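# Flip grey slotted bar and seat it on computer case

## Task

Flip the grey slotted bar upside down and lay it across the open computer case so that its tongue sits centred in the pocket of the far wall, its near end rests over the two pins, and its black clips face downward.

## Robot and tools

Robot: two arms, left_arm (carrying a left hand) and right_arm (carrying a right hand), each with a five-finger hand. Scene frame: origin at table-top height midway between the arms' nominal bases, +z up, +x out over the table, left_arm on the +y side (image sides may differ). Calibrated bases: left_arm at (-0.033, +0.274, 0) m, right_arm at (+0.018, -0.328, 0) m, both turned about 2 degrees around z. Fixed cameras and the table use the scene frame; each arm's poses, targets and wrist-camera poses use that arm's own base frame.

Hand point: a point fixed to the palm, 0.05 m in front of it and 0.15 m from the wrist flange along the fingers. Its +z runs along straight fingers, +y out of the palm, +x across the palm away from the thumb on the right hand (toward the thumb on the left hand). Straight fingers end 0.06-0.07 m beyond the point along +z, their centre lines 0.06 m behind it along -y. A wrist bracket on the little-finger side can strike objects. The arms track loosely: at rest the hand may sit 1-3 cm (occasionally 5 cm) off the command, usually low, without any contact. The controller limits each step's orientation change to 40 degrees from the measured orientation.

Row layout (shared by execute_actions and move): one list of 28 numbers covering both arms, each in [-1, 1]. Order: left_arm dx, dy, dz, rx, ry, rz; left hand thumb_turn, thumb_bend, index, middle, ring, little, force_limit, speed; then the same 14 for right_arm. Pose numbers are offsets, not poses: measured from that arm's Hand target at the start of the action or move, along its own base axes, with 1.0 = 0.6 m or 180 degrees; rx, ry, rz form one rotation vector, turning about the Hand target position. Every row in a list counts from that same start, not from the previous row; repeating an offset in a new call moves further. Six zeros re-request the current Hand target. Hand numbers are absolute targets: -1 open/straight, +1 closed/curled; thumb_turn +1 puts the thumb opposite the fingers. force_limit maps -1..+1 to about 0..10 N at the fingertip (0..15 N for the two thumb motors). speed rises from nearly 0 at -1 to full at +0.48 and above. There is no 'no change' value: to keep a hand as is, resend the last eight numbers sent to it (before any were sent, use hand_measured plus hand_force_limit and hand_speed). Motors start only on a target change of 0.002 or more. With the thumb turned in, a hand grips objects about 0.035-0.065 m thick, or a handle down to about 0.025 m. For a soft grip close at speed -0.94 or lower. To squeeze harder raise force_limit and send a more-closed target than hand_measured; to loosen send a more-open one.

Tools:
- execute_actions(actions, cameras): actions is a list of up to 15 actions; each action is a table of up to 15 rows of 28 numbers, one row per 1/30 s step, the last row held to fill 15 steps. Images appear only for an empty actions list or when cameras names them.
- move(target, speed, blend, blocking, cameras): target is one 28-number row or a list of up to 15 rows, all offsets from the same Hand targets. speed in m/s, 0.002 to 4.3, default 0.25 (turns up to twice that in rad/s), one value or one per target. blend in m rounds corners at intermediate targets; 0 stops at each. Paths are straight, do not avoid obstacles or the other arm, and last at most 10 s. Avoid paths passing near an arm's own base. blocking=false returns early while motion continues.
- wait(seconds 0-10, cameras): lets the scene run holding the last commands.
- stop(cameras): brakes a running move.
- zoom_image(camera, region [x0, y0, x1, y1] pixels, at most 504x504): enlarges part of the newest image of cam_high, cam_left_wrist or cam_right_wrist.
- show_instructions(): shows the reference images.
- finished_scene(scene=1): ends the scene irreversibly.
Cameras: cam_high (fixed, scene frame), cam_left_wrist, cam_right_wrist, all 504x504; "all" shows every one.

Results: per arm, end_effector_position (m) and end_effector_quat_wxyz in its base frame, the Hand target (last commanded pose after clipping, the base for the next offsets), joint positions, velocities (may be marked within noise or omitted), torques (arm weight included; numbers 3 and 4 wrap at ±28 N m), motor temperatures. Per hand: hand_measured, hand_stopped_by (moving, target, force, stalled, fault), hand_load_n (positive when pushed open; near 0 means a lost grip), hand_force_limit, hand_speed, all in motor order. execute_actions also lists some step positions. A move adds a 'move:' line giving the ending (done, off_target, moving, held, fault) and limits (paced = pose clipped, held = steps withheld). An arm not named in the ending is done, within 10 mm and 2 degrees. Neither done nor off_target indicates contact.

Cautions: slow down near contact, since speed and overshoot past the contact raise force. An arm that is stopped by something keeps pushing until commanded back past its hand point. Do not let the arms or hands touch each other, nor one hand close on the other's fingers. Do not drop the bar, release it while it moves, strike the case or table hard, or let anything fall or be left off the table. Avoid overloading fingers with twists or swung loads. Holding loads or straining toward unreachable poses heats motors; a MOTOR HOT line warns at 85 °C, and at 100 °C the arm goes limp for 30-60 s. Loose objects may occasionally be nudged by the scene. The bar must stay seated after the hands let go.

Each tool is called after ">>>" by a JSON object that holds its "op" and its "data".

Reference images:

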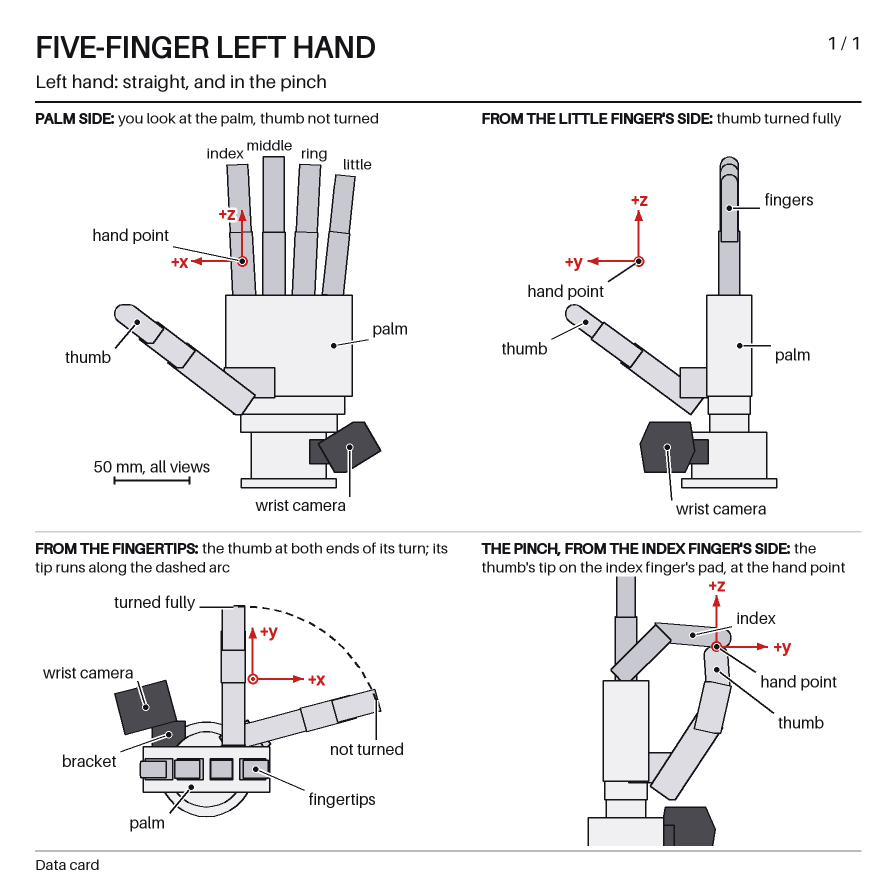

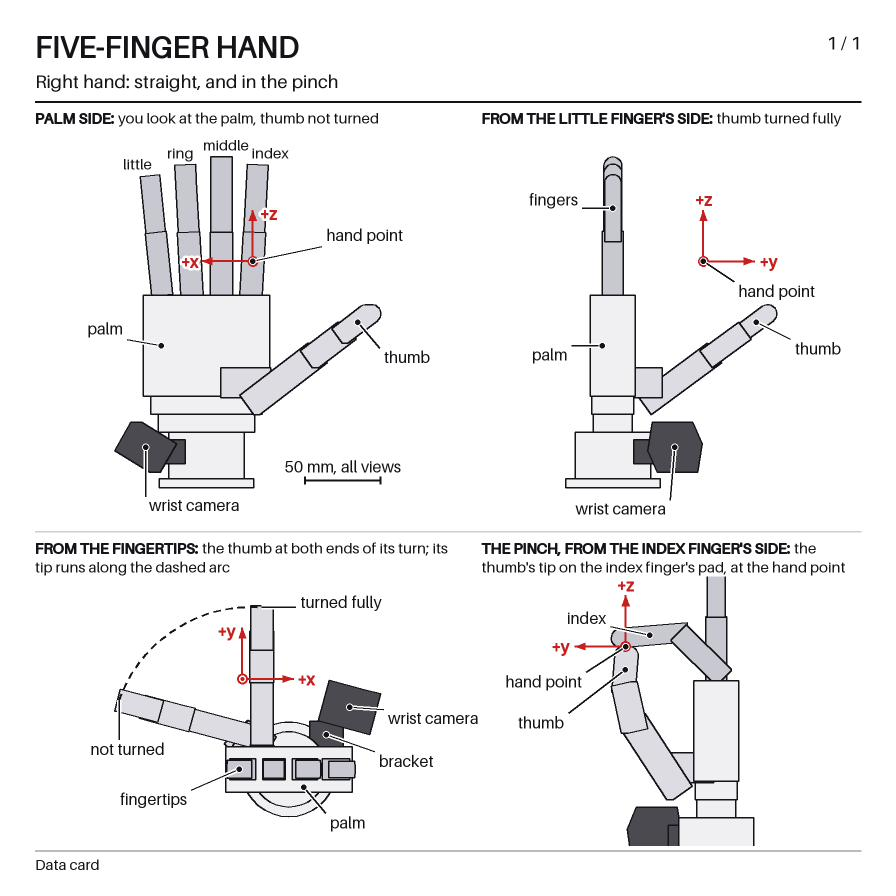

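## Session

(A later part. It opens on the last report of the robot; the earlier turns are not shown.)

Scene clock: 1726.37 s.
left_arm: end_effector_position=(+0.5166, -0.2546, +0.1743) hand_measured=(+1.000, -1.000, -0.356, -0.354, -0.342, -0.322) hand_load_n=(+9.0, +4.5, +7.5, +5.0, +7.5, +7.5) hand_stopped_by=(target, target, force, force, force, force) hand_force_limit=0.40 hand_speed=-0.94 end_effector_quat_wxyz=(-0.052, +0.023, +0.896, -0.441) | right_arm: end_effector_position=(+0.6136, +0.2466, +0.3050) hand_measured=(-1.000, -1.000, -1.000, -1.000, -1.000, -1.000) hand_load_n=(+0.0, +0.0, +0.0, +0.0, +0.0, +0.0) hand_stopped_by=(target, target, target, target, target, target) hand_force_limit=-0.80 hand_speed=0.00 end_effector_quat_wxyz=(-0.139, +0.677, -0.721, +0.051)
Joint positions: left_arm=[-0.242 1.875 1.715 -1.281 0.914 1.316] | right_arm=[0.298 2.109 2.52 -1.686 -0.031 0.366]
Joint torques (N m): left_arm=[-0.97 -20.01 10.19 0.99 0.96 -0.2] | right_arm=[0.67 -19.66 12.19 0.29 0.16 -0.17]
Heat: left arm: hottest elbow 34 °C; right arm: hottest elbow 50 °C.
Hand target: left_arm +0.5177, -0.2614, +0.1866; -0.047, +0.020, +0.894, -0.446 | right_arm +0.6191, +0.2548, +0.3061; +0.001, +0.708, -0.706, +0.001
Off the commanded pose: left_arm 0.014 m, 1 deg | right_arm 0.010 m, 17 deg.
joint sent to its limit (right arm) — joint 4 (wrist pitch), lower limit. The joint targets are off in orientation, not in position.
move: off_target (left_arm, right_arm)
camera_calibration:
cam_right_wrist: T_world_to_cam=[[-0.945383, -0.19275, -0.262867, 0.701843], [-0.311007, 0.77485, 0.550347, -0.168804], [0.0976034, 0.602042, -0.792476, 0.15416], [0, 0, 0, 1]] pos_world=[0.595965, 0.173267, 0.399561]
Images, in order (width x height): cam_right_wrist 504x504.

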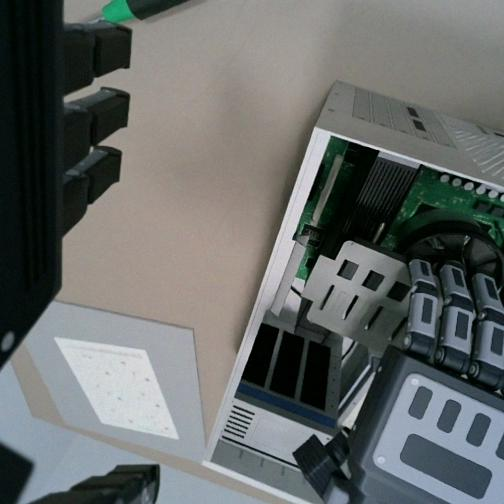

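>>> {"op": "move", "data": {"target": [0.025, 0, -0.003, 0, 0, 0, 1, -1, -0.2, -0.2, -0.2, -0.2, 0.4, -0.94, 0, 0, 0, 0, 0, 0, -1, -1, -1, -1, -1, -1, -0.8, 0], "speed": 0.04, "cameras": ["cam_right_wrist"]}}

>>> {"op": "zoom_image", "data": {"camera": "cam_right_wrist", "region": [252, 225, 342, 325]}}

Scene clock: 1731.80 s.
left_arm: end_effector_position=(+0.5213, -0.2557, +0.1677) hand_measured=(+1.000, -1.000, -0.356, -0.354, -0.342, -0.322) hand_load_n=(+9.5, +4.5, +7.5, +5.0, +7.0, +7.5) hand_stopped_by=(target, target, force, force, force, force) hand_force_limit=0.40 hand_speed=-0.94 end_effector_quat_wxyz=(-0.055, +0.021, +0.896, -0.441) | right_arm: end_effector_position=(+0.6136, +0.2466, +0.3050) hand_measured=(-1.000, -1.000, -1.000, -1.000, -1.000, -1.000) hand_load_n=(+0.0, +0.0, +0.0, +0.0, +0.0, +0.0) hand_stopped_by=(target, target, target, target, target, target) hand_force_limit=-0.80 hand_speed=0.00 end_effector_quat_wxyz=(-0.139, +0.677, -0.721, +0.051)
Joint positions: left_arm=[-0.242 1.896 1.728 -1.281 0.914 1.316] | right_arm=[0.298 2.109 2.52 -1.686 -0.031 0.366]
Joint torques (N m): left_arm=[-0.56 -18.61 13.71 0.27 0.98 -0.12] | right_arm=[-0.03 -19.72 12.22 0.5 0.11 -0.2]
Heat: left arm: hottest elbow 34 °C; right arm: hottest elbow 50 °C.
Hand target: left_arm +0.5327, -0.2614, +0.1848; -0.047, +0.020, +0.894, -0.446 | right_arm +0.6191, +0.2548, +0.3061; +0.001, +0.708, -0.706, +0.001
Off the commanded pose: left_arm 0.021 m, 1 deg | right_arm 0.010 m, 17 deg.
joint sent to its limit (right arm) — joint 4 (wrist pitch), lower limit. The joint targets are off in orientation, not in position.
move: off_target (left_arm, right_arm)
camera_calibration:
cam_right_wrist: T_world_to_cam=[[-0.945383, -0.19275, -0.262867, 0.701843], [-0.311007, 0.77485, 0.550347, -0.168804], [0.0976034, 0.602042, -0.792476, 0.15416], [0, 0, 0, 1]] pos_world=[0.595965, 0.173267, 0.399561]
Images, in order (width x height): cam_right_wrist 504x504.

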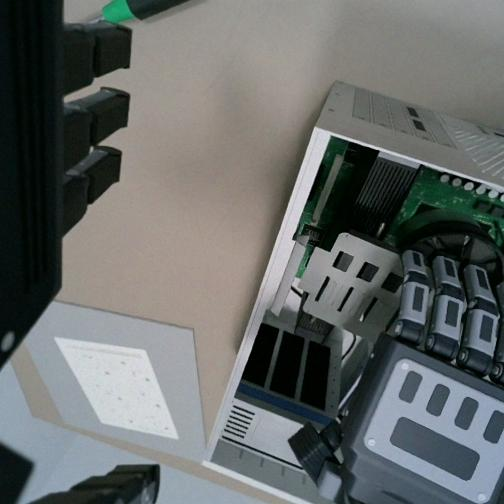

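Scaled by 5.040.

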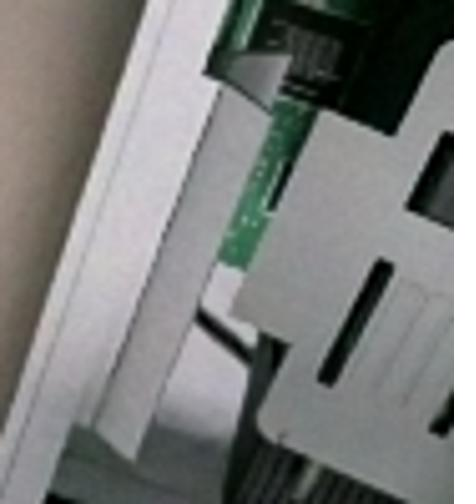

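>>> {"op": "move", "data": {"target": [0.005, 0, 0.018, 0, 0, 0, 1, -1, -0.2, -0.2, -0.2, -0.2, 0.4, -0.94, 0, 0, 0, 0, 0, 0, -1, -1, -1, -1, -1, -1, -0.8, 0], "speed": 0.04, "cameras": ["cam_right_wrist"]}}

>>> {"op": "zoom_image", "data": {"camera": "cam_right_wrist", "region": [252, 225, 342, 325]}}

Scene clock: 1737.30 s.
left_arm: end_effector_position=(+0.5256, -0.2568, +0.1810) hand_measured=(+1.000, -1.000, -0.356, -0.354, -0.342, -0.322) hand_load_n=(+9.5, +4.5, +7.5, +5.0, +7.0, +7.5) hand_stopped_by=(target, target, force, force, force, force) hand_force_limit=0.40 hand_speed=-0.94 end_effector_quat_wxyz=(-0.052, +0.023, +0.896, -0.441) | right_arm: end_effector_position=(+0.6136, +0.2466, +0.3050) hand_measured=(-1.000, -1.000, -1.000, -1.000, -1.000, -1.000) hand_load_n=(+0.0, +0.0, +0.0, +0.0, +0.0, +0.0) hand_stopped_by=(target, target, target, target, target, target) hand_force_limit=-0.80 hand_speed=0.00 end_effector_quat_wxyz=(-0.139, +0.677, -0.721, +0.051)
Joint positions: left_arm=[-0.242 1.898 1.766 -1.31 0.914 1.316] | right_arm=[0.298 2.109 2.52 -1.686 -0.031 0.366]
Joint torques (N m): left_arm=[-0.67 -18.61 13.68 0.16 1.01 -0.11] | right_arm=[0.38 -19.19 12.14 0.42 0.09 -0.23]
Heat: left arm: hottest elbow 35 °C; right arm: hottest elbow 50 °C.
Hand target: left_arm +0.5357, -0.2614, +0.1956; -0.047, +0.020, +0.894, -0.446 | right_arm +0.6191, +0.2548, +0.3061; +0.001, +0.708, -0.706, +0.001
Off the commanded pose: left_arm 0.018 m, 1 deg | right_arm 0.010 m, 17 deg.
joint sent to its limit (right arm) — joint 4 (wrist pitch), lower limit. The joint targets are off in orientation, not in position.
move: off_target (left_arm, right_arm)
camera_calibration:
cam_right_wrist: T_world_to_cam=[[-0.945383, -0.19275, -0.262867, 0.701843], [-0.311007, 0.77485, 0.550347, -0.168804], [0.0976034, 0.602042, -0.792476, 0.15416], [0, 0, 0, 1]] pos_world=[0.595965, 0.173267, 0.399561]
Images, in order (width x height): cam_right_wrist 504x504.

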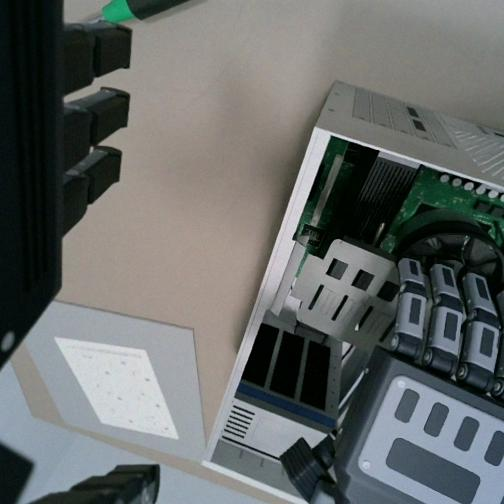

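Scaled by 5.040.

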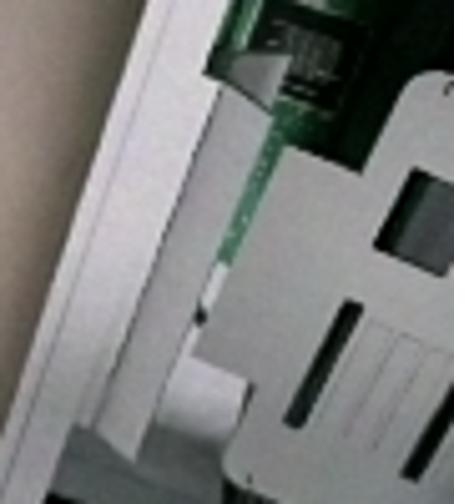

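>>> {"op": "move", "data": {"target": [0.018, 0, 0.008, 0, 0, 0, 1, -1, -0.2, -0.2, -0.2, -0.2, 0.4, -0.94, 0, 0, 0, 0, 0, 0, -1, -1, -1, -1, -1, -1, -0.8, 0], "speed": 0.03, "cameras": ["cam_right_wrist"]}}

>>> {"op": "zoom_image", "data": {"camera": "cam_right_wrist", "region": [252, 225, 342, 325]}}

Scene clock: 1741.80 s.
left_arm: end_effector_position=(+0.5350, -0.2591, +0.1853) hand_measured=(+1.000, -1.000, -0.356, -0.354, -0.342, -0.322) hand_load_n=(+9.0, +4.5, +7.5, +5.0, +7.5, +7.5) hand_stopped_by=(target, target, force, force, force, force) hand_force_limit=0.40 hand_speed=-0.94 end_effector_quat_wxyz=(-0.055, +0.021, +0.896, -0.441) | right_arm: end_effector_position=(+0.6136, +0.2466, +0.3050) hand_measured=(-1.000, -1.000, -1.000, -1.000, -1.000, -1.000) hand_load_n=(+0.0, +0.0, +0.0, +0.0, +0.0, +0.0) hand_stopped_by=(target, target, target, target, target, target) hand_force_limit=-0.80 hand_speed=0.00 end_effector_quat_wxyz=(-0.139, +0.677, -0.721, +0.051)
Joint positions: left_arm=[-0.242 1.928 1.823 -1.343 0.914 1.316] | right_arm=[0.298 2.109 2.52 -1.686 -0.031 0.366]
Joint torques (N m): left_arm=[-0.09 -18.84 13.91 0.17 1.01 -0.08] | right_arm=[0.67 -20.31 12.14 0.49 0.1 -0.16]
Heat: left arm: hottest elbow 35 °C; right arm: hottest elbow 50 °C.
Hand target: left_arm +0.5466, -0.2614, +0.2006; -0.046, +0.020, +0.894, -0.446 | right_arm +0.6191, +0.2548, +0.3061; +0.001, +0.708, -0.706, +0.001
Off the commanded pose: left_arm 0.019 m, 1 deg | right_arm 0.010 m, 17 deg.
joint sent to its limit (right arm) — joint 4 (wrist pitch), lower limit. The joint targets are off in orientation, not in position.
move: off_target (left_arm, right_arm)
camera_calibration:
cam_right_wrist: T_world_to_cam=[[-0.945383, -0.19275, -0.262867, 0.701843], [-0.311007, 0.77485, 0.550347, -0.168804], [0.0976034, 0.602042, -0.792476, 0.15416], [0, 0, 0, 1]] pos_world=[0.595965, 0.173267, 0.399561]
Images, in order (width x height): cam_right_wrist 504x504.

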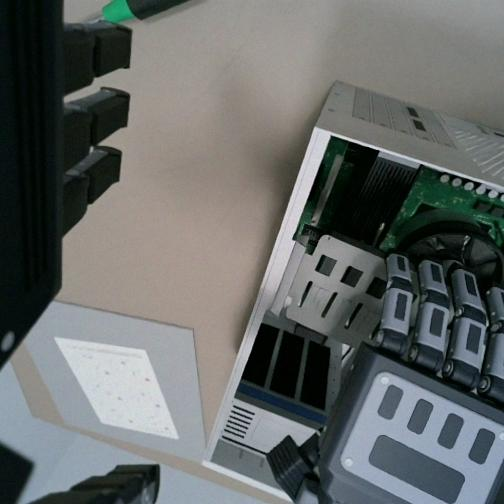

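Scaled by 5.040.

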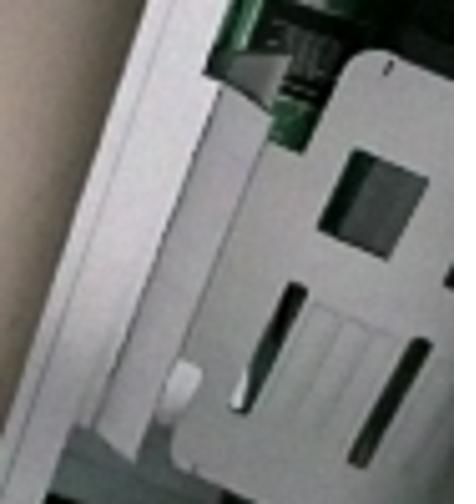

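>>> {"op": "zoom_image", "data": {"camera": "cam_right_wrist", "region": [265, 238, 310, 318]}}

>>> {"op": "zoom_image", "data": {"camera": "cam_left_wrist", "region": [0, 0, 504, 504]}}

Scaled by 6.300.

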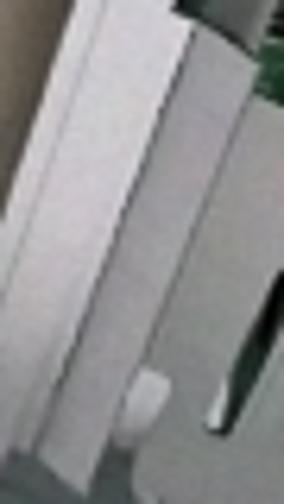

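This scene's latest camera images include none from cam_left_wrist. They are from: cam_right_wrist. cam_left_wrist's image comes with the result of a call that names it in "cameras".

>>> {"op": "move", "data": {"target": [0.014, 0, 0.003, 0, 0, 0, 1, -1, -0.2, -0.2, -0.2, -0.2, 0.4, -0.94, 0, 0, 0, 0, 0, 0, -1, -1, -1, -1, -1, -1, -0.8, 0], "speed": 0.03, "cameras": ["cam_right_wrist"]}}

>>> {"op": "zoom_image", "data": {"camera": "cam_right_wrist", "region": [252, 225, 342, 325]}}

Scene clock: 1750.97 s.
left_arm: end_effector_position=(+0.5425, -0.2609, +0.1869) hand_measured=(+1.000, -1.000, -0.356, -0.354, -0.342, -0.322) hand_load_n=(+9.5, +4.5, +7.5, +4.5, +7.5, +7.5) hand_stopped_by=(target, target, force, force, force, force) hand_force_limit=0.40 hand_speed=-0.94 end_effector_quat_wxyz=(-0.057, +0.020, +0.896, -0.440) | right_arm: end_effector_position=(+0.6136, +0.2466, +0.3050) hand_measured=(-1.000, -1.000, -1.000, -1.000, -1.000, -1.000) hand_load_n=(+0.0, +0.0, +0.0, +0.0, +0.0, +0.0) hand_stopped_by=(target, target, target, target, target, target) hand_force_limit=-0.80 hand_speed=0.00 end_effector_quat_wxyz=(-0.139, +0.677, -0.721, +0.051)
Joint positions: left_arm=[-0.242 1.953 1.865 -1.365 0.914 1.316] | right_arm=[0.298 2.109 2.52 -1.686 -0.031 0.366]
Joint torques (N m): left_arm=[-0.09 -19.14 13.96 0.16 1.03 -0.03] | right_arm=[0.5 -18.84 12.15 0.47 0.11 -0.14]
Heat: left arm: hottest elbow 36 °C; right arm: hottest elbow 50 °C.
Hand target: left_arm +0.5549, -0.2614, +0.2022; -0.047, +0.020, +0.894, -0.446 | right_arm +0.6191, +0.2548, +0.3061; +0.001, +0.708, -0.706, +0.001
Off the commanded pose: left_arm 0.020 m, 1 deg | right_arm 0.010 m, 17 deg.
joint sent to its limit (right arm) — joint 4 (wrist pitch), lower limit. The joint targets are off in orientation, not in position.
move: off_target (left_arm, right_arm)
camera_calibration:
cam_right_wrist: T_world_to_cam=[[-0.945383, -0.19275, -0.262867, 0.701843], [-0.311007, 0.77485, 0.550347, -0.168804], [0.0976034, 0.602042, -0.792476, 0.15416], [0, 0, 0, 1]] pos_world=[0.595965, 0.173267, 0.399561]
Images, in order (width x height): cam_right_wrist 504x504.

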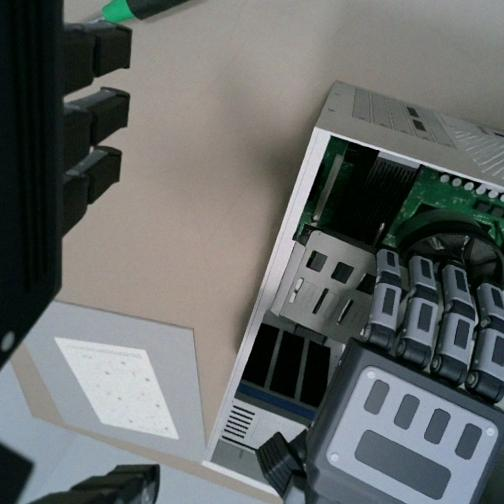

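Scaled by 5.040.

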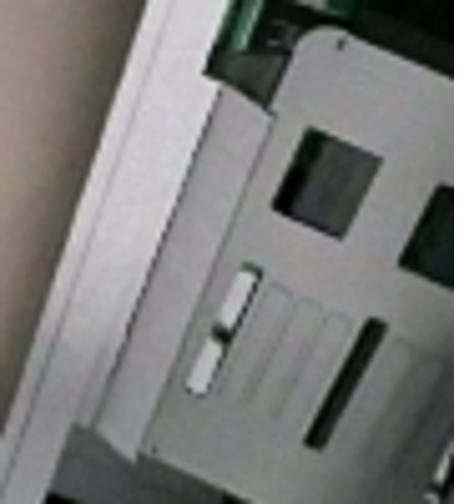

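>>> {"op": "move", "data": {"target": [[0, 0, 0, 0, 0, 0, 1, -1, -0.2, -0.2, -0.2, -0.2, 0.4, -0.94, -0.032, -0.225, 0.09, 0, 0, 0, -1, -1, -1, -1, -1, -1, -0.8, 0],[0, 0, 0, 0, 0, 0, 1, -1, -0.2, -0.2, -0.2, -0.2, 0.4, -0.94, -0.598, -0.225, 0.09, 0, 0, 0, -1, -1, -1, -1, -1, -1, -0.8, 0],[0, 0, 0, 0, 0, 0, 1, -1, -0.2, -0.2, -0.2, -0.2, 0.4, -0.94, -0.621, 0.01, 0.04, 0, 0, 0, -1, -1, -1, -1, -1, -1, -0.8, 0]], "speed": 0.2, "blend": [0.03, 0.03, 0], "cameras": ["cam_right_wrist", "cam_high"]}}

>>> {"op": "zoom_image", "data": {"camera": "cam_right_wrist", "region": [180, 150, 330, 350]}}

Scene clock: 1763.13 s.
left_arm: end_effector_position=(+0.5425, -0.2609, +0.1869) hand_measured=(+1.000, -1.000, -0.356, -0.354, -0.342, -0.322) hand_load_n=(+9.5, +4.5, +7.5, +5.0, +7.5, +8.0) hand_stopped_by=(target, target, force, force, force, force) hand_force_limit=0.40 hand_speed=-0.94 end_effector_quat_wxyz=(-0.057, +0.020, +0.896, -0.440) | right_arm: end_effector_position=(+0.2399, +0.2536, +0.3121) hand_measured=(-1.000, -1.000, -1.000, -1.000, -1.000, -1.000) hand_load_n=(+0.0, +0.0, +0.0, +0.0, +0.0, +0.0) hand_stopped_by=(target, target, target, target, target, target) hand_force_limit=-0.80 hand_speed=0.00 end_effector_quat_wxyz=(-0.030, +0.711, -0.702, -0.004)
Joint positions: left_arm=[-0.242 1.953 1.865 -1.365 0.914 1.316] | right_arm=[0.632 1.293 1.47 -1.69 -0.017 0.62]
Joint torques (N m): left_arm=[-0.03 -18.96 13.9 0.21 1.02 -0.03] | right_arm=[-0.09 -9.05 12.16 0.24 0.05 0.13]
Heat: left arm: hottest elbow 36 °C; right arm: hottest elbow 49 °C.
Hand target: left_arm +0.5549, -0.2614, +0.2022; -0.047, +0.020, +0.894, -0.446 | right_arm +0.2466, +0.2608, +0.3301; +0.001, +0.708, -0.707, +0.001
Off the commanded pose: left_arm 0.020 m, 1 deg | right_arm 0.020 m, 4 deg.
joint sent to its limit (right arm) — joint 4 (wrist pitch), lower limit. The joint targets are off in orientation, not in position.
move: off_target (left_arm, right_arm)
camera_calibration:
cam_right_wrist: T_world_to_cam=[[-0.959604, -0.280416, -0.0229693, 0.302503], [-0.246282, 0.797704, 0.550466, -0.315742], [-0.136037, 0.533886, -0.834541, 0.278553], [0, 0, 0, 1]] pos_world=[0.250415, 0.18798, 0.413218]
Images, in order (width x height): cam_high 504x504, cam_right_wrist 504x504.

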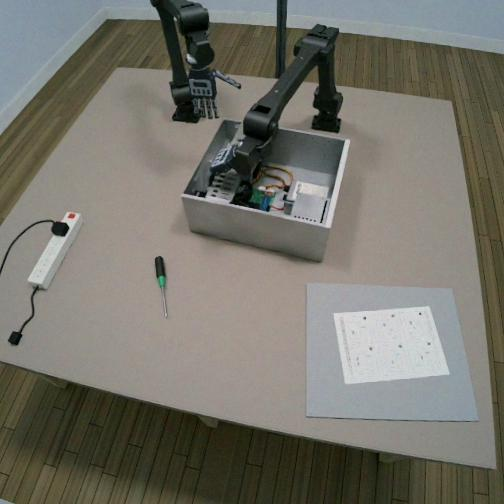

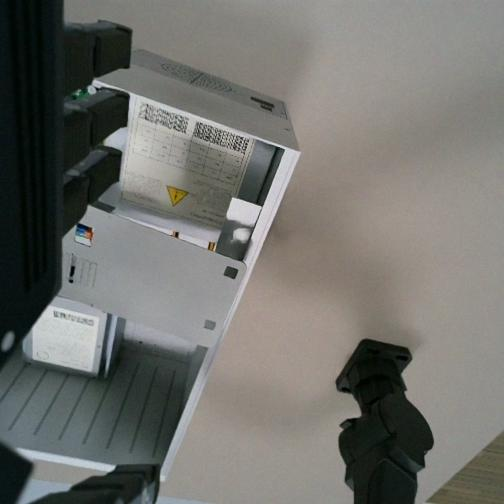

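Scaled by 2.520.

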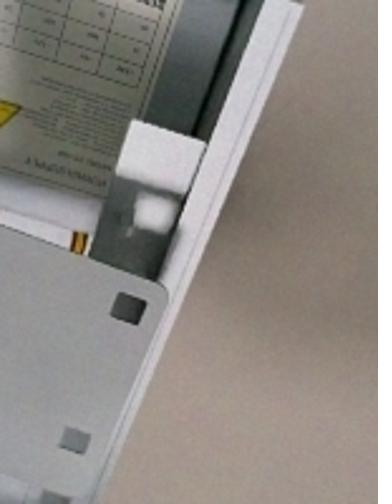

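>>> {"op": "move", "data": {"target": [-0.0108, -0.001, -0.021, 0, -0.0139, 0, 1, -1, -0.2, -0.2, -0.2, -0.2, 0.4, -0.94, 0, 0, 0, 0, 0, 0, -1, -1, -1, -1, -1, -1, -0.8, 0], "speed": 0.03, "cameras": ["cam_right_wrist", "cam_high"]}}

>>> {"op": "zoom_image", "data": {"camera": "cam_right_wrist", "region": [180, 150, 330, 350]}}

>>> {"op": "zoom_image", "data": {"camera": "cam_high", "region": [185, 165, 245, 225]}}

Scene clock: 1797.90 s.
left_arm: end_effector_position=(+0.5485, -0.2613, +0.1795) hand_measured=(+1.000, -1.000, -0.356, -0.354, -0.342, -0.322) hand_load_n=(+9.5, +4.5, +7.5, +5.0, +7.5, +7.5) hand_stopped_by=(target, target, force, force, force, force) hand_force_limit=0.40 hand_speed=-0.94 end_effector_quat_wxyz=(-0.035, +0.031, +0.896, -0.442) | right_arm: end_effector_position=(+0.2399, +0.2536, +0.3121) hand_measured=(-1.000, -1.000, -1.000, -1.000, -1.000, -1.000) hand_load_n=(+0.0, +0.0, +0.0, +0.0, +0.0, +0.0) hand_stopped_by=(target, target, target, target, target, target) hand_force_limit=-0.80 hand_speed=0.00 end_effector_quat_wxyz=(-0.030, +0.711, -0.702, -0.004)
Joint positions: left_arm=[-0.242 1.938 1.827 -1.293 0.907 1.317] | right_arm=[0.632 1.293 1.47 -1.69 -0.017 0.62]
Joint torques (N m): left_arm=[-0.32 -21.66 8.88 1.13 0.85 -0.09] | right_arm=[0.03 -9.35 12.15 0.34 0.05 0.07]
Heat: left arm: hottest elbow 36 °C; right arm: hottest elbow 48 °C.
Hand target: left_arm +0.5484, -0.2621, +0.1897; -0.027, +0.030, +0.894, -0.446 | right_arm +0.2466, +0.2608, +0.3301; +0.001, +0.708, -0.706, +0.001
Off the commanded pose: left_arm 0.010 m, 1 deg | right_arm 0.021 m, 4 deg.
joint sent to its limit (right arm) — joint 4 (wrist pitch), lower limit. The joint targets are off in orientation, not in position.
move: off_target (right_arm)
camera_calibration:
cam_right_wrist: T_world_to_cam=[[-0.959711, -0.280046, -0.0229853, 0.302466], [-0.24597, 0.797746, 0.550545, -0.315861], [-0.135842, 0.534018, -0.834489, 0.278457], [0, 0, 0, 1]] pos_world=[0.250414, 0.18798, 0.413217]
Images, in order (width x height): cam_high 504x504, cam_right_wrist 504x504.

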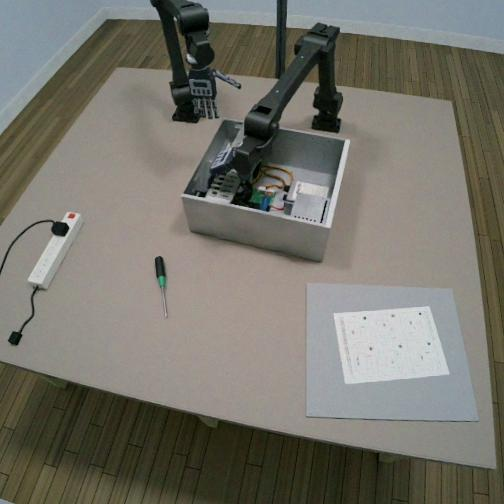

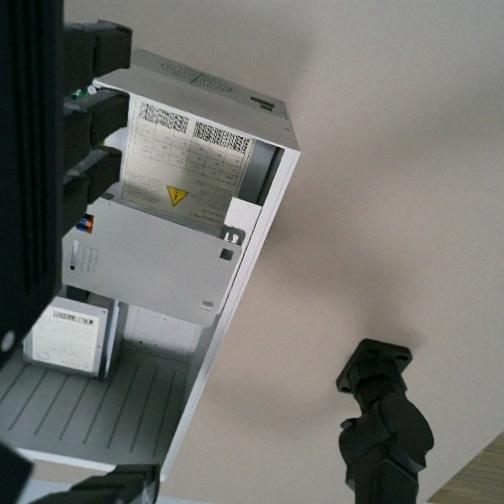

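Scaled by 2.520.

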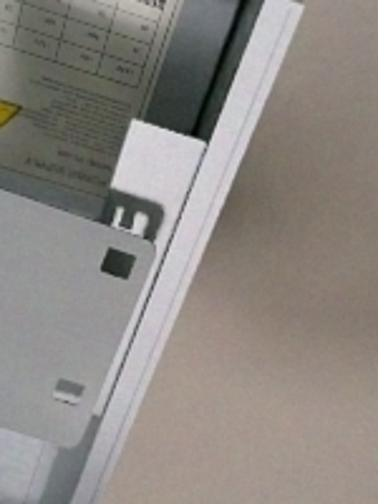

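Scaled by 8.400.

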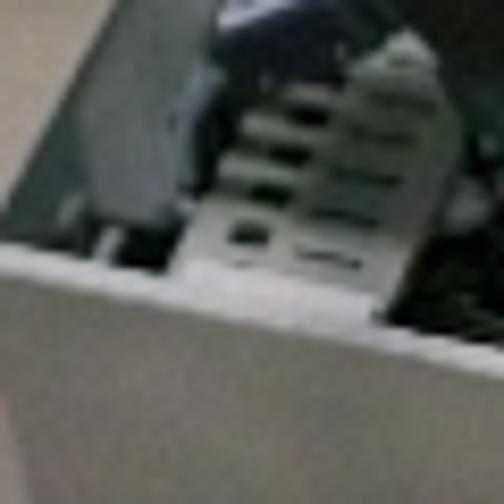

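>>> {"op": "move", "data": {"target": [-0.0085, -0.0025, -0.0125, 0, -0.0115, 0, 1, -1, -0.2, -0.2, -0.2, -0.2, 0.4, -0.94, 0, 0, 0, 0, 0, 0, -1, -1, -1, -1, -1, -1, -0.8, 0], "speed": 0.03, "cameras": ["cam_right_wrist", "cam_high"]}}

>>> {"op": "zoom_image", "data": {"camera": "cam_right_wrist", "region": [180, 150, 330, 350]}}

>>> {"op": "zoom_image", "data": {"camera": "cam_high", "region": [185, 165, 245, 225]}}

Scene clock: 1812.13 s.
left_arm: end_effector_position=(+0.5434, -0.2598, +0.1762) hand_measured=(+1.000, -1.000, -0.356, -0.354, -0.342, -0.322) hand_load_n=(+8.5, +4.5, +7.5, +5.0, +7.5, +7.5) hand_stopped_by=(target, target, force, force, force, force) hand_force_limit=0.40 hand_speed=-0.94 end_effector_quat_wxyz=(-0.019, +0.034, +0.895, -0.444) | right_arm: end_effector_position=(+0.2399, +0.2536, +0.3121) hand_measured=(-1.000, -1.000, -1.000, -1.000, -1.000, -1.000) hand_load_n=(+0.0, +0.0, +0.0, +0.0, +0.0, +0.0) hand_stopped_by=(target, target, target, target, target, target) hand_force_limit=-0.80 hand_speed=0.00 end_effector_quat_wxyz=(-0.030, +0.711, -0.702, -0.004)
Joint positions: left_arm=[-0.242 1.898 1.759 -1.223 0.904 1.304] | right_arm=[0.632 1.293 1.47 -1.69 -0.017 0.62]
Joint velocities: left_arm=[within noise] | right_arm=[-0.005 -0.005 0.046 -0.017 -0.051 -0.037]
Joint torques (N m): left_arm=[-1.14 -20.66 8.84 1.32 0.6 -0.03] | right_arm=[-0.09 -9.64 12.19 0.23 0.02 0.06]
Heat: left arm: hottest elbow 36 °C; right arm: hottest elbow 48 °C.
Hand target: left_arm +0.5433, -0.2635, +0.1822; -0.011, +0.038, +0.895, -0.445 | right_arm +0.2466, +0.2608, +0.3301; +0.001, +0.708, -0.706, +0.001
Off the commanded pose: left_arm 0.007 m, 1 deg | right_arm 0.020 m, 4 deg.
joint sent to its limit (right arm) — joint 4 (wrist pitch), lower limit. The joint targets are off in orientation, not in position.
move: off_target (right_arm)
camera_calibration:
cam_right_wrist: T_world_to_cam=[[-0.959711, -0.280046, -0.0229853, 0.302466], [-0.24597, 0.797746, 0.550545, -0.315861], [-0.135842, 0.534018, -0.834489, 0.278457], [0, 0, 0, 1]] pos_world=[0.250414, 0.18798, 0.413217]
Images, in order (width x height): cam_high 504x504, cam_right_wrist 504x504.

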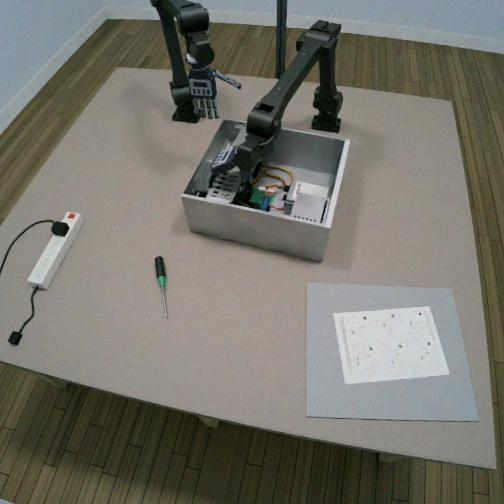

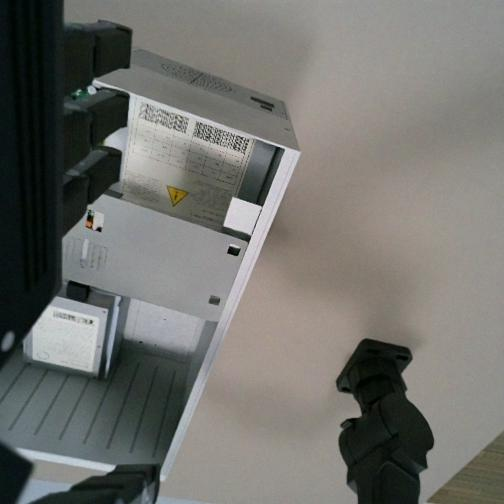

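Scaled by 2.520.

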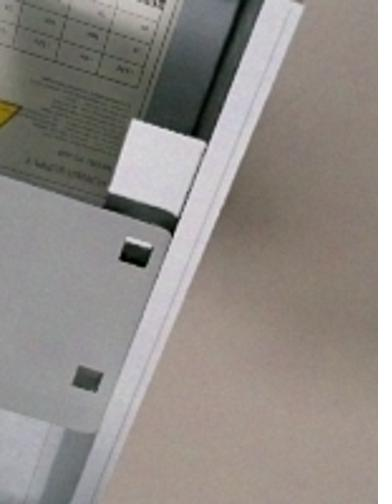

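Scaled by 8.400.

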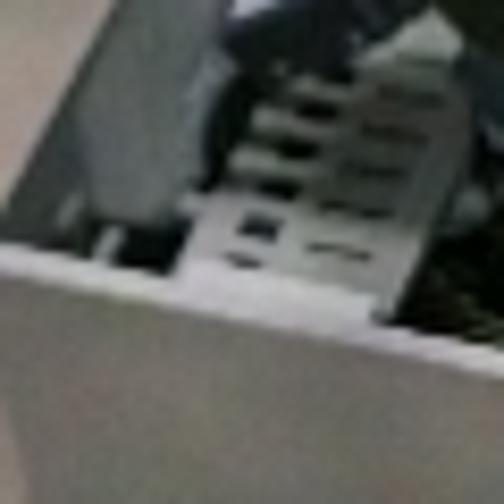

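>>> {"op": "move", "data": {"target": [0.0015, 0.0, -0.0095, 0, -0.0045, 0, 1, -1, -0.2, -0.2, -0.2, -0.2, 0.4, -0.94, 0, 0, 0, 0, 0, 0, -1, -1, -1, -1, -1, -1, -0.8, 0], "speed": 0.02, "cameras": ["cam_right_wrist"]}}

>>> {"op": "zoom_image", "data": {"camera": "cam_right_wrist", "region": [180, 150, 330, 350]}}

Scene clock: 1820.03 s.
left_arm: end_effector_position=(+0.5431, -0.2600, +0.1756) hand_measured=(+1.000, -1.000, -0.356, -0.354, -0.342, -0.322) hand_load_n=(+7.5, +4.5, +7.5, +5.0, +8.0, +7.0) hand_stopped_by=(target, target, force, force, force, force) hand_force_limit=0.40 hand_speed=-0.94 end_effector_quat_wxyz=(-0.013, +0.033, +0.895, -0.445) | right_arm: end_effector_position=(+0.2399, +0.2536, +0.3121) hand_measured=(-1.000, -1.000, -1.000, -1.000, -1.000, -1.000) hand_load_n=(+0.0, +0.0, +0.0, +0.0, +0.0, +0.0) hand_stopped_by=(target, target, target, target, target, target) hand_force_limit=-0.80 hand_speed=0.00 end_effector_quat_wxyz=(-0.030, +0.711, -0.702, -0.004)
Joint positions: left_arm=[-0.242 1.888 1.741 -1.198 0.904 1.293] | right_arm=[0.632 1.293 1.47 -1.69 -0.017 0.62]
Joint torques (N m): left_arm=[-1.14 -19.72 8.53 1.54 0.45 0.05] | right_arm=[0.15 -9.35 12.31 0.31 0.02 0.06]
Heat: left arm: hottest elbow 35 °C; right arm: hottest elbow 48 °C.
Hand target: left_arm +0.5443, -0.2636, +0.1765; -0.005, +0.041, +0.895, -0.445 | right_arm +0.2466, +0.2608, +0.3301; +0.001, +0.708, -0.706, +0.001
Off the commanded pose: left_arm 0.004 m, 1 deg | right_arm 0.020 m, 4 deg.
joint sent to its limit (right arm) — joint 4 (wrist pitch), lower limit. The joint targets are off in orientation, not in position.
move: off_target (right_arm)
camera_calibration:
cam_right_wrist: T_world_to_cam=[[-0.959711, -0.280046, -0.0229853, 0.302466], [-0.24597, 0.797746, 0.550545, -0.315861], [-0.135842, 0.534018, -0.834489, 0.278457], [0, 0, 0, 1]] pos_world=[0.250414, 0.18798, 0.413217]
Images, in order (width x height): cam_right_wrist 504x504.

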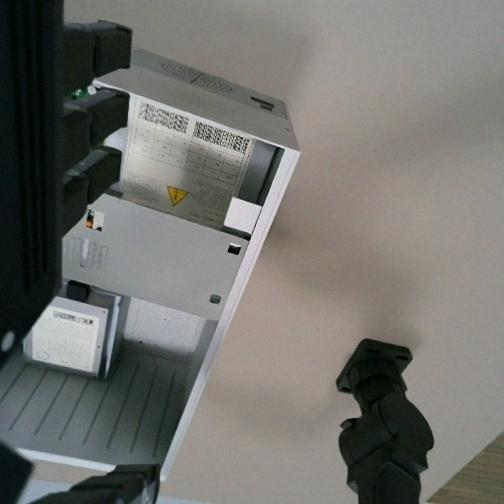

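Scaled by 2.520.

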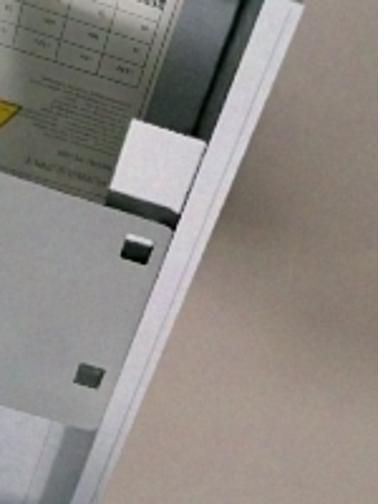

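>>> {"op": "move", "data": {"target": [0.0, 0.0, -0.0083, 0, -0.0083, 0, 1, -1, -0.2, -0.2, -0.2, -0.2, 0.4, -0.94, 0, 0, 0, 0, 0, 0, -1, -1, -1, -1, -1, -1, -0.8, 0], "speed": 0.02, "cameras": ["cam_right_wrist"]}}

>>> {"op": "zoom_image", "data": {"camera": "cam_right_wrist", "region": [200, 190, 300, 340]}}

Scene clock: 1832.80 s.
left_arm: end_effector_position=(+0.5424, -0.2600, +0.1747) hand_measured=(+1.000, -1.000, -0.356, -0.354, -0.342, -0.322) hand_load_n=(+7.0, +4.5, +8.0, +5.5, +8.0, +4.5) hand_stopped_by=(target, target, force, force, force, force) hand_force_limit=0.40 hand_speed=-0.94 end_effector_quat_wxyz=(-0.002, +0.036, +0.894, -0.447) | right_arm: end_effector_position=(+0.2399, +0.2536, +0.3121) hand_measured=(-1.000, -1.000, -1.000, -1.000, -1.000, -1.000) hand_load_n=(+0.0, +0.0, +0.0, +0.0, +0.0, +0.0) hand_stopped_by=(target, target, target, target, target, target) hand_force_limit=-0.80 hand_speed=0.00 end_effector_quat_wxyz=(-0.030, +0.711, -0.702, -0.004)
Joint positions: left_arm=[-0.242 1.869 1.71 -1.156 0.902 1.284] | right_arm=[0.632 1.293 1.47 -1.69 -0.017 0.62]
Joint torques (N m): left_arm=[-1.38 -19.31 8.42 1.57 0.25 0.15] | right_arm=[0.03 -10.05 12.31 0.35 0.05 0.05]
Heat: left arm: hottest elbow 35 °C; right arm: hottest elbow 48 °C.
Hand target: left_arm +0.5443, -0.2635, +0.1715; +0.007, +0.047, +0.895, -0.444 | right_arm +0.2466, +0.2608, +0.3301; +0.001, +0.708, -0.706, +0.001
Off the commanded pose: left_arm 0.005 m, 2 deg | right_arm 0.020 m, 4 deg.
joint sent to its limit (right arm) — joint 4 (wrist pitch), lower limit. The joint targets are off in orientation, not in position.
move: off_target (right_arm)
camera_calibration:
cam_right_wrist: T_world_to_cam=[[-0.959711, -0.280046, -0.0229853, 0.302466], [-0.24597, 0.797746, 0.550545, -0.315861], [-0.135842, 0.534018, -0.834489, 0.278457], [0, 0, 0, 1]] pos_world=[0.250414, 0.18798, 0.413217]
Images, in order (width x height): cam_right_wrist 504x504.

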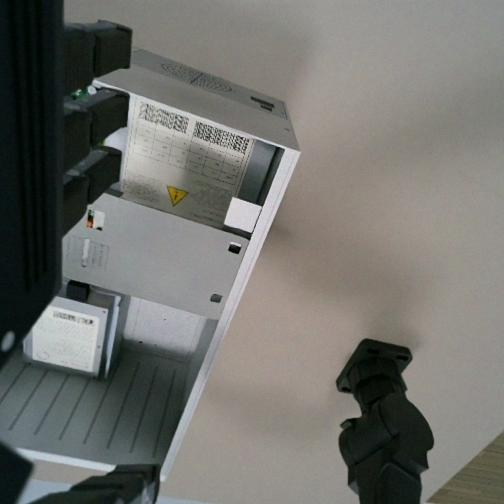

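Scaled by 3.360.

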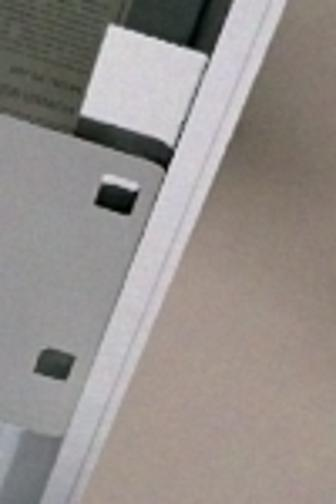

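>>> {"op": "move", "data": {"target": [[0, 0, 0, 0, 0, 0, 1, -1, -0.2, -0.2, -0.2, -0.2, 0.4, -0.94, -0.006, -0.165, 0, 0, 0, 0, -1, -1, -1, -1, -1, -1, -0.8, 0],[0, 0, 0, 0, 0, 0, 1, -1, -0.2, -0.2, -0.2, -0.2, 0.4, -0.94, -0.006, -0.165, -0.158, 0.239, 0, 0, -1, -1, -1, -1, -1, -1, -0.8, 0]], "speed": 0.15, "blend": [0.03, 0], "cameras": ["cam_right_wrist"]}}

>>> {"op": "zoom_image", "data": {"camera": "cam_right_wrist", "region": [100, 100, 504, 400]}}

Scene clock: 1847.57 s.
left_arm: end_effector_position=(+0.5424, -0.2600, +0.1747) hand_measured=(+1.000, -1.000, -0.356, -0.354, -0.342, -0.322) hand_load_n=(+7.0, +4.5, +8.0, +5.5, +8.5, +4.5) hand_stopped_by=(target, target, force, force, force, force) hand_force_limit=0.40 hand_speed=-0.94 end_effector_quat_wxyz=(-0.002, +0.036, +0.894, -0.447) | right_arm: end_effector_position=(+0.2393, +0.1656, +0.2384) hand_measured=(-1.000, -1.000, -1.000, -1.000, -1.000, -1.000) hand_load_n=(+0.0, +0.0, +0.0, +0.0, +0.0, +0.0) hand_stopped_by=(target, target, target, target, target, target) hand_force_limit=-0.80 hand_speed=0.00 end_effector_quat_wxyz=(-0.254, +0.659, -0.658, -0.261)
Joint positions: left_arm=[-0.242 1.869 1.71 -1.156 0.902 1.284] | right_arm=[0.039 1.136 0.954 -1.365 -0.746 0.048]
Joint torques (N m): left_arm=[-1.26 -19.49 8.42 1.62 0.25 0.14] | right_arm=[-1.73 -6.18 7.91 0.53 -0.67 -0.16]
Heat: left arm: hottest elbow 35 °C; right arm: hottest elbow 48 °C.
Hand target: left_arm +0.5443, -0.2635, +0.1715; +0.007, +0.047, +0.895, -0.444 | right_arm +0.2429, +0.1618, +0.2352; -0.259, +0.658, -0.658, -0.258
Off the commanded pose: left_arm 0.005 m, 2 deg | right_arm 0.006 m, 1 deg.
move: done
camera_calibration:
cam_right_wrist: T_world_to_cam=[[-0.963585, -0.217892, -0.155006, 0.297565], [-0.20904, 0.252324, 0.944794, -0.217719], [-0.166751, 0.942792, -0.288684, 0.0733981], [0, 0, 0, 1]] pos_world=[0.253456, 0.0505735, 0.273013]
Images, in order (width x height): cam_right_wrist 504x504.

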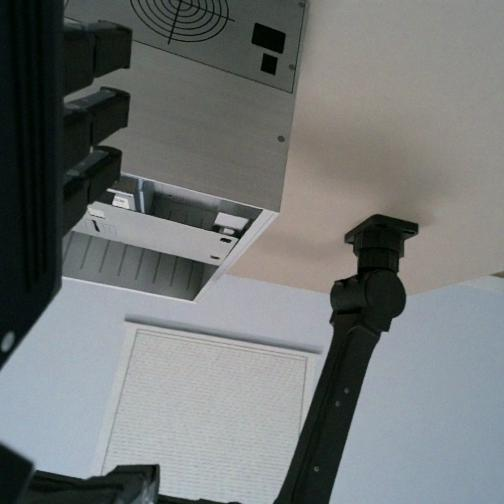

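Scaled by 1.248.

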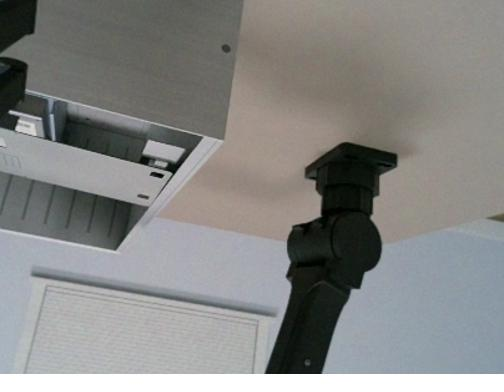

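>>> {"op": "zoom_image", "data": {"camera": "cam_right_wrist", "region": [190, 195, 290, 295]}}

>>> {"op": "zoom_image", "data": {"camera": "cam_right_wrist", "region": [60, 160, 200, 300]}}

Scaled by 5.040.

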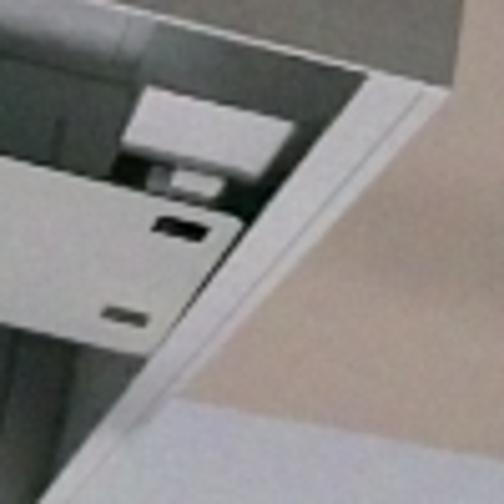

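Scaled by 3.600.

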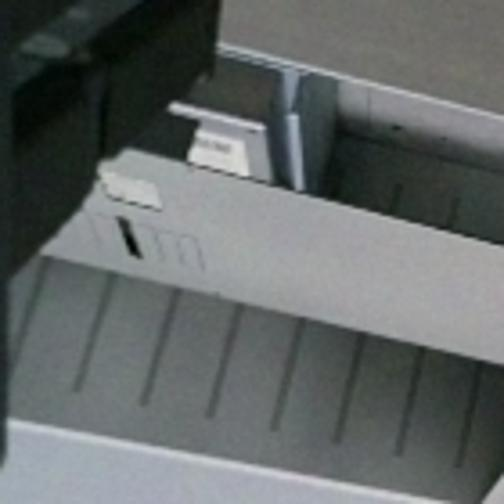

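>>> {"op": "move", "data": {"target": [[0, 0, 0, 0, 0, 0, 1, -1, -0.2, -0.2, -0.2, -0.2, 0.4, -0.94, 0, 0, 0.16, -0.1, 0, 0, -1, -1, -1, -1, -1, -1, -0.8, 0],[0, 0, 0, 0, 0, 0, 1, -1, -0.2, -0.2, -0.2, -0.2, 0.4, -0.94, -0.026, 0.293, 0.145, -0.322, 0, 0, -1, -1, -1, -1, -1, -1, -0.8, 0]], "speed": 0.15, "blend": [0.03, 0], "cameras": ["cam_right_wrist", "cam_high"]}}

>>> {"op": "zoom_image", "data": {"camera": "cam_right_wrist", "region": [180, 150, 330, 350]}}

Scene clock: 1886.37 s.
left_arm: end_effector_position=(+0.5424, -0.2600, +0.1747) hand_measured=(+1.000, -1.000, -0.356, -0.354, -0.342, -0.322) hand_load_n=(+7.0, +4.5, +8.0, +5.5, +8.0, +4.5) hand_stopped_by=(target, target, force, force, force, force) hand_force_limit=0.40 hand_speed=-0.94 end_effector_quat_wxyz=(-0.002, +0.036, +0.894, -0.447) | right_arm: end_effector_position=(+0.2230, +0.3264, +0.3086) hand_measured=(-1.000, -1.000, -1.000, -1.000, -1.000, -1.000) hand_load_n=(+0.0, +0.0, +0.0, +0.0, +0.0, +0.0) hand_stopped_by=(target, target, target, target, target, target) hand_force_limit=-0.80 hand_speed=0.00 end_effector_quat_wxyz=(-0.037, +0.714, -0.696, +0.059)
Joint positions: left_arm=[-0.242 1.869 1.71 -1.156 0.902 1.284] | right_arm=[0.868 1.38 1.561 -1.686 0.122 0.839]
Joint torques (N m): left_arm=[-1.2 -19.25 8.46 1.62 0.23 0.15] | right_arm=[0.26 -10.05 12.19 0.16 0.22 0.13]
Heat: left arm: hottest elbow 34 °C; right arm: hottest elbow 46 °C.
Hand target: left_arm +0.5443, -0.2635, +0.1715; +0.007, +0.047, +0.895, -0.444 | right_arm +0.2272, +0.3376, +0.3222; +0.093, +0.701, -0.701, +0.093
Off the commanded pose: left_arm 0.005 m, 2 deg | right_arm 0.018 m, 15 deg.
joint sent to its limit (right arm) — joint 4 (wrist pitch), lower limit. The joint targets are off in orientation, not in position.
move: off_target (right_arm)
camera_calibration:
cam_right_wrist: T_world_to_cam=[[-0.951028, -0.293865, -0.0958587, 0.331606], [-0.304165, 0.834471, 0.459502, -0.34703], [-0.0550404, 0.466156, -0.882989, 0.253508], [0, 0, 0, 1]] pos_world=[0.223766, 0.26886, 0.415093]
Images, in order (width x height): cam_high 504x504, cam_right_wrist 504x504.

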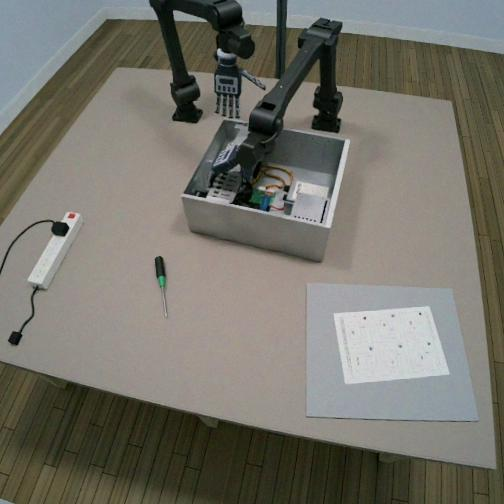

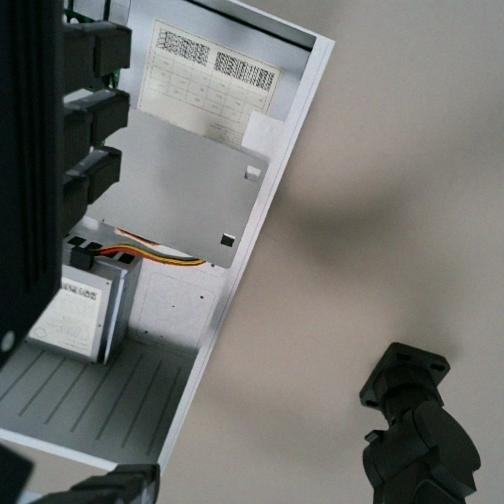

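Scaled by 2.520.

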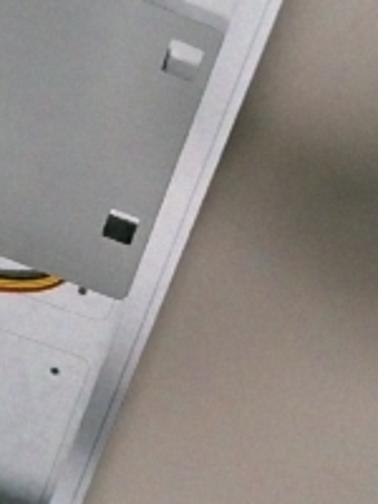

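>>> {"op": "zoom_image", "data": {"camera": "cam_right_wrist", "region": [230, 150, 280, 200]}}

>>> {"op": "zoom_image", "data": {"camera": "cam_right_wrist", "region": [205, 215, 255, 265]}}

Scaled by 10.080.

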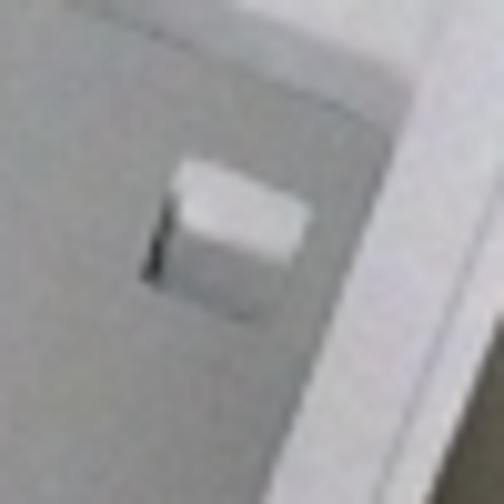

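Scaled by 10.080.

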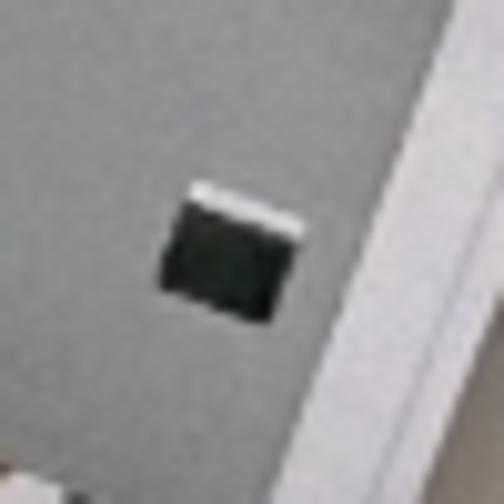

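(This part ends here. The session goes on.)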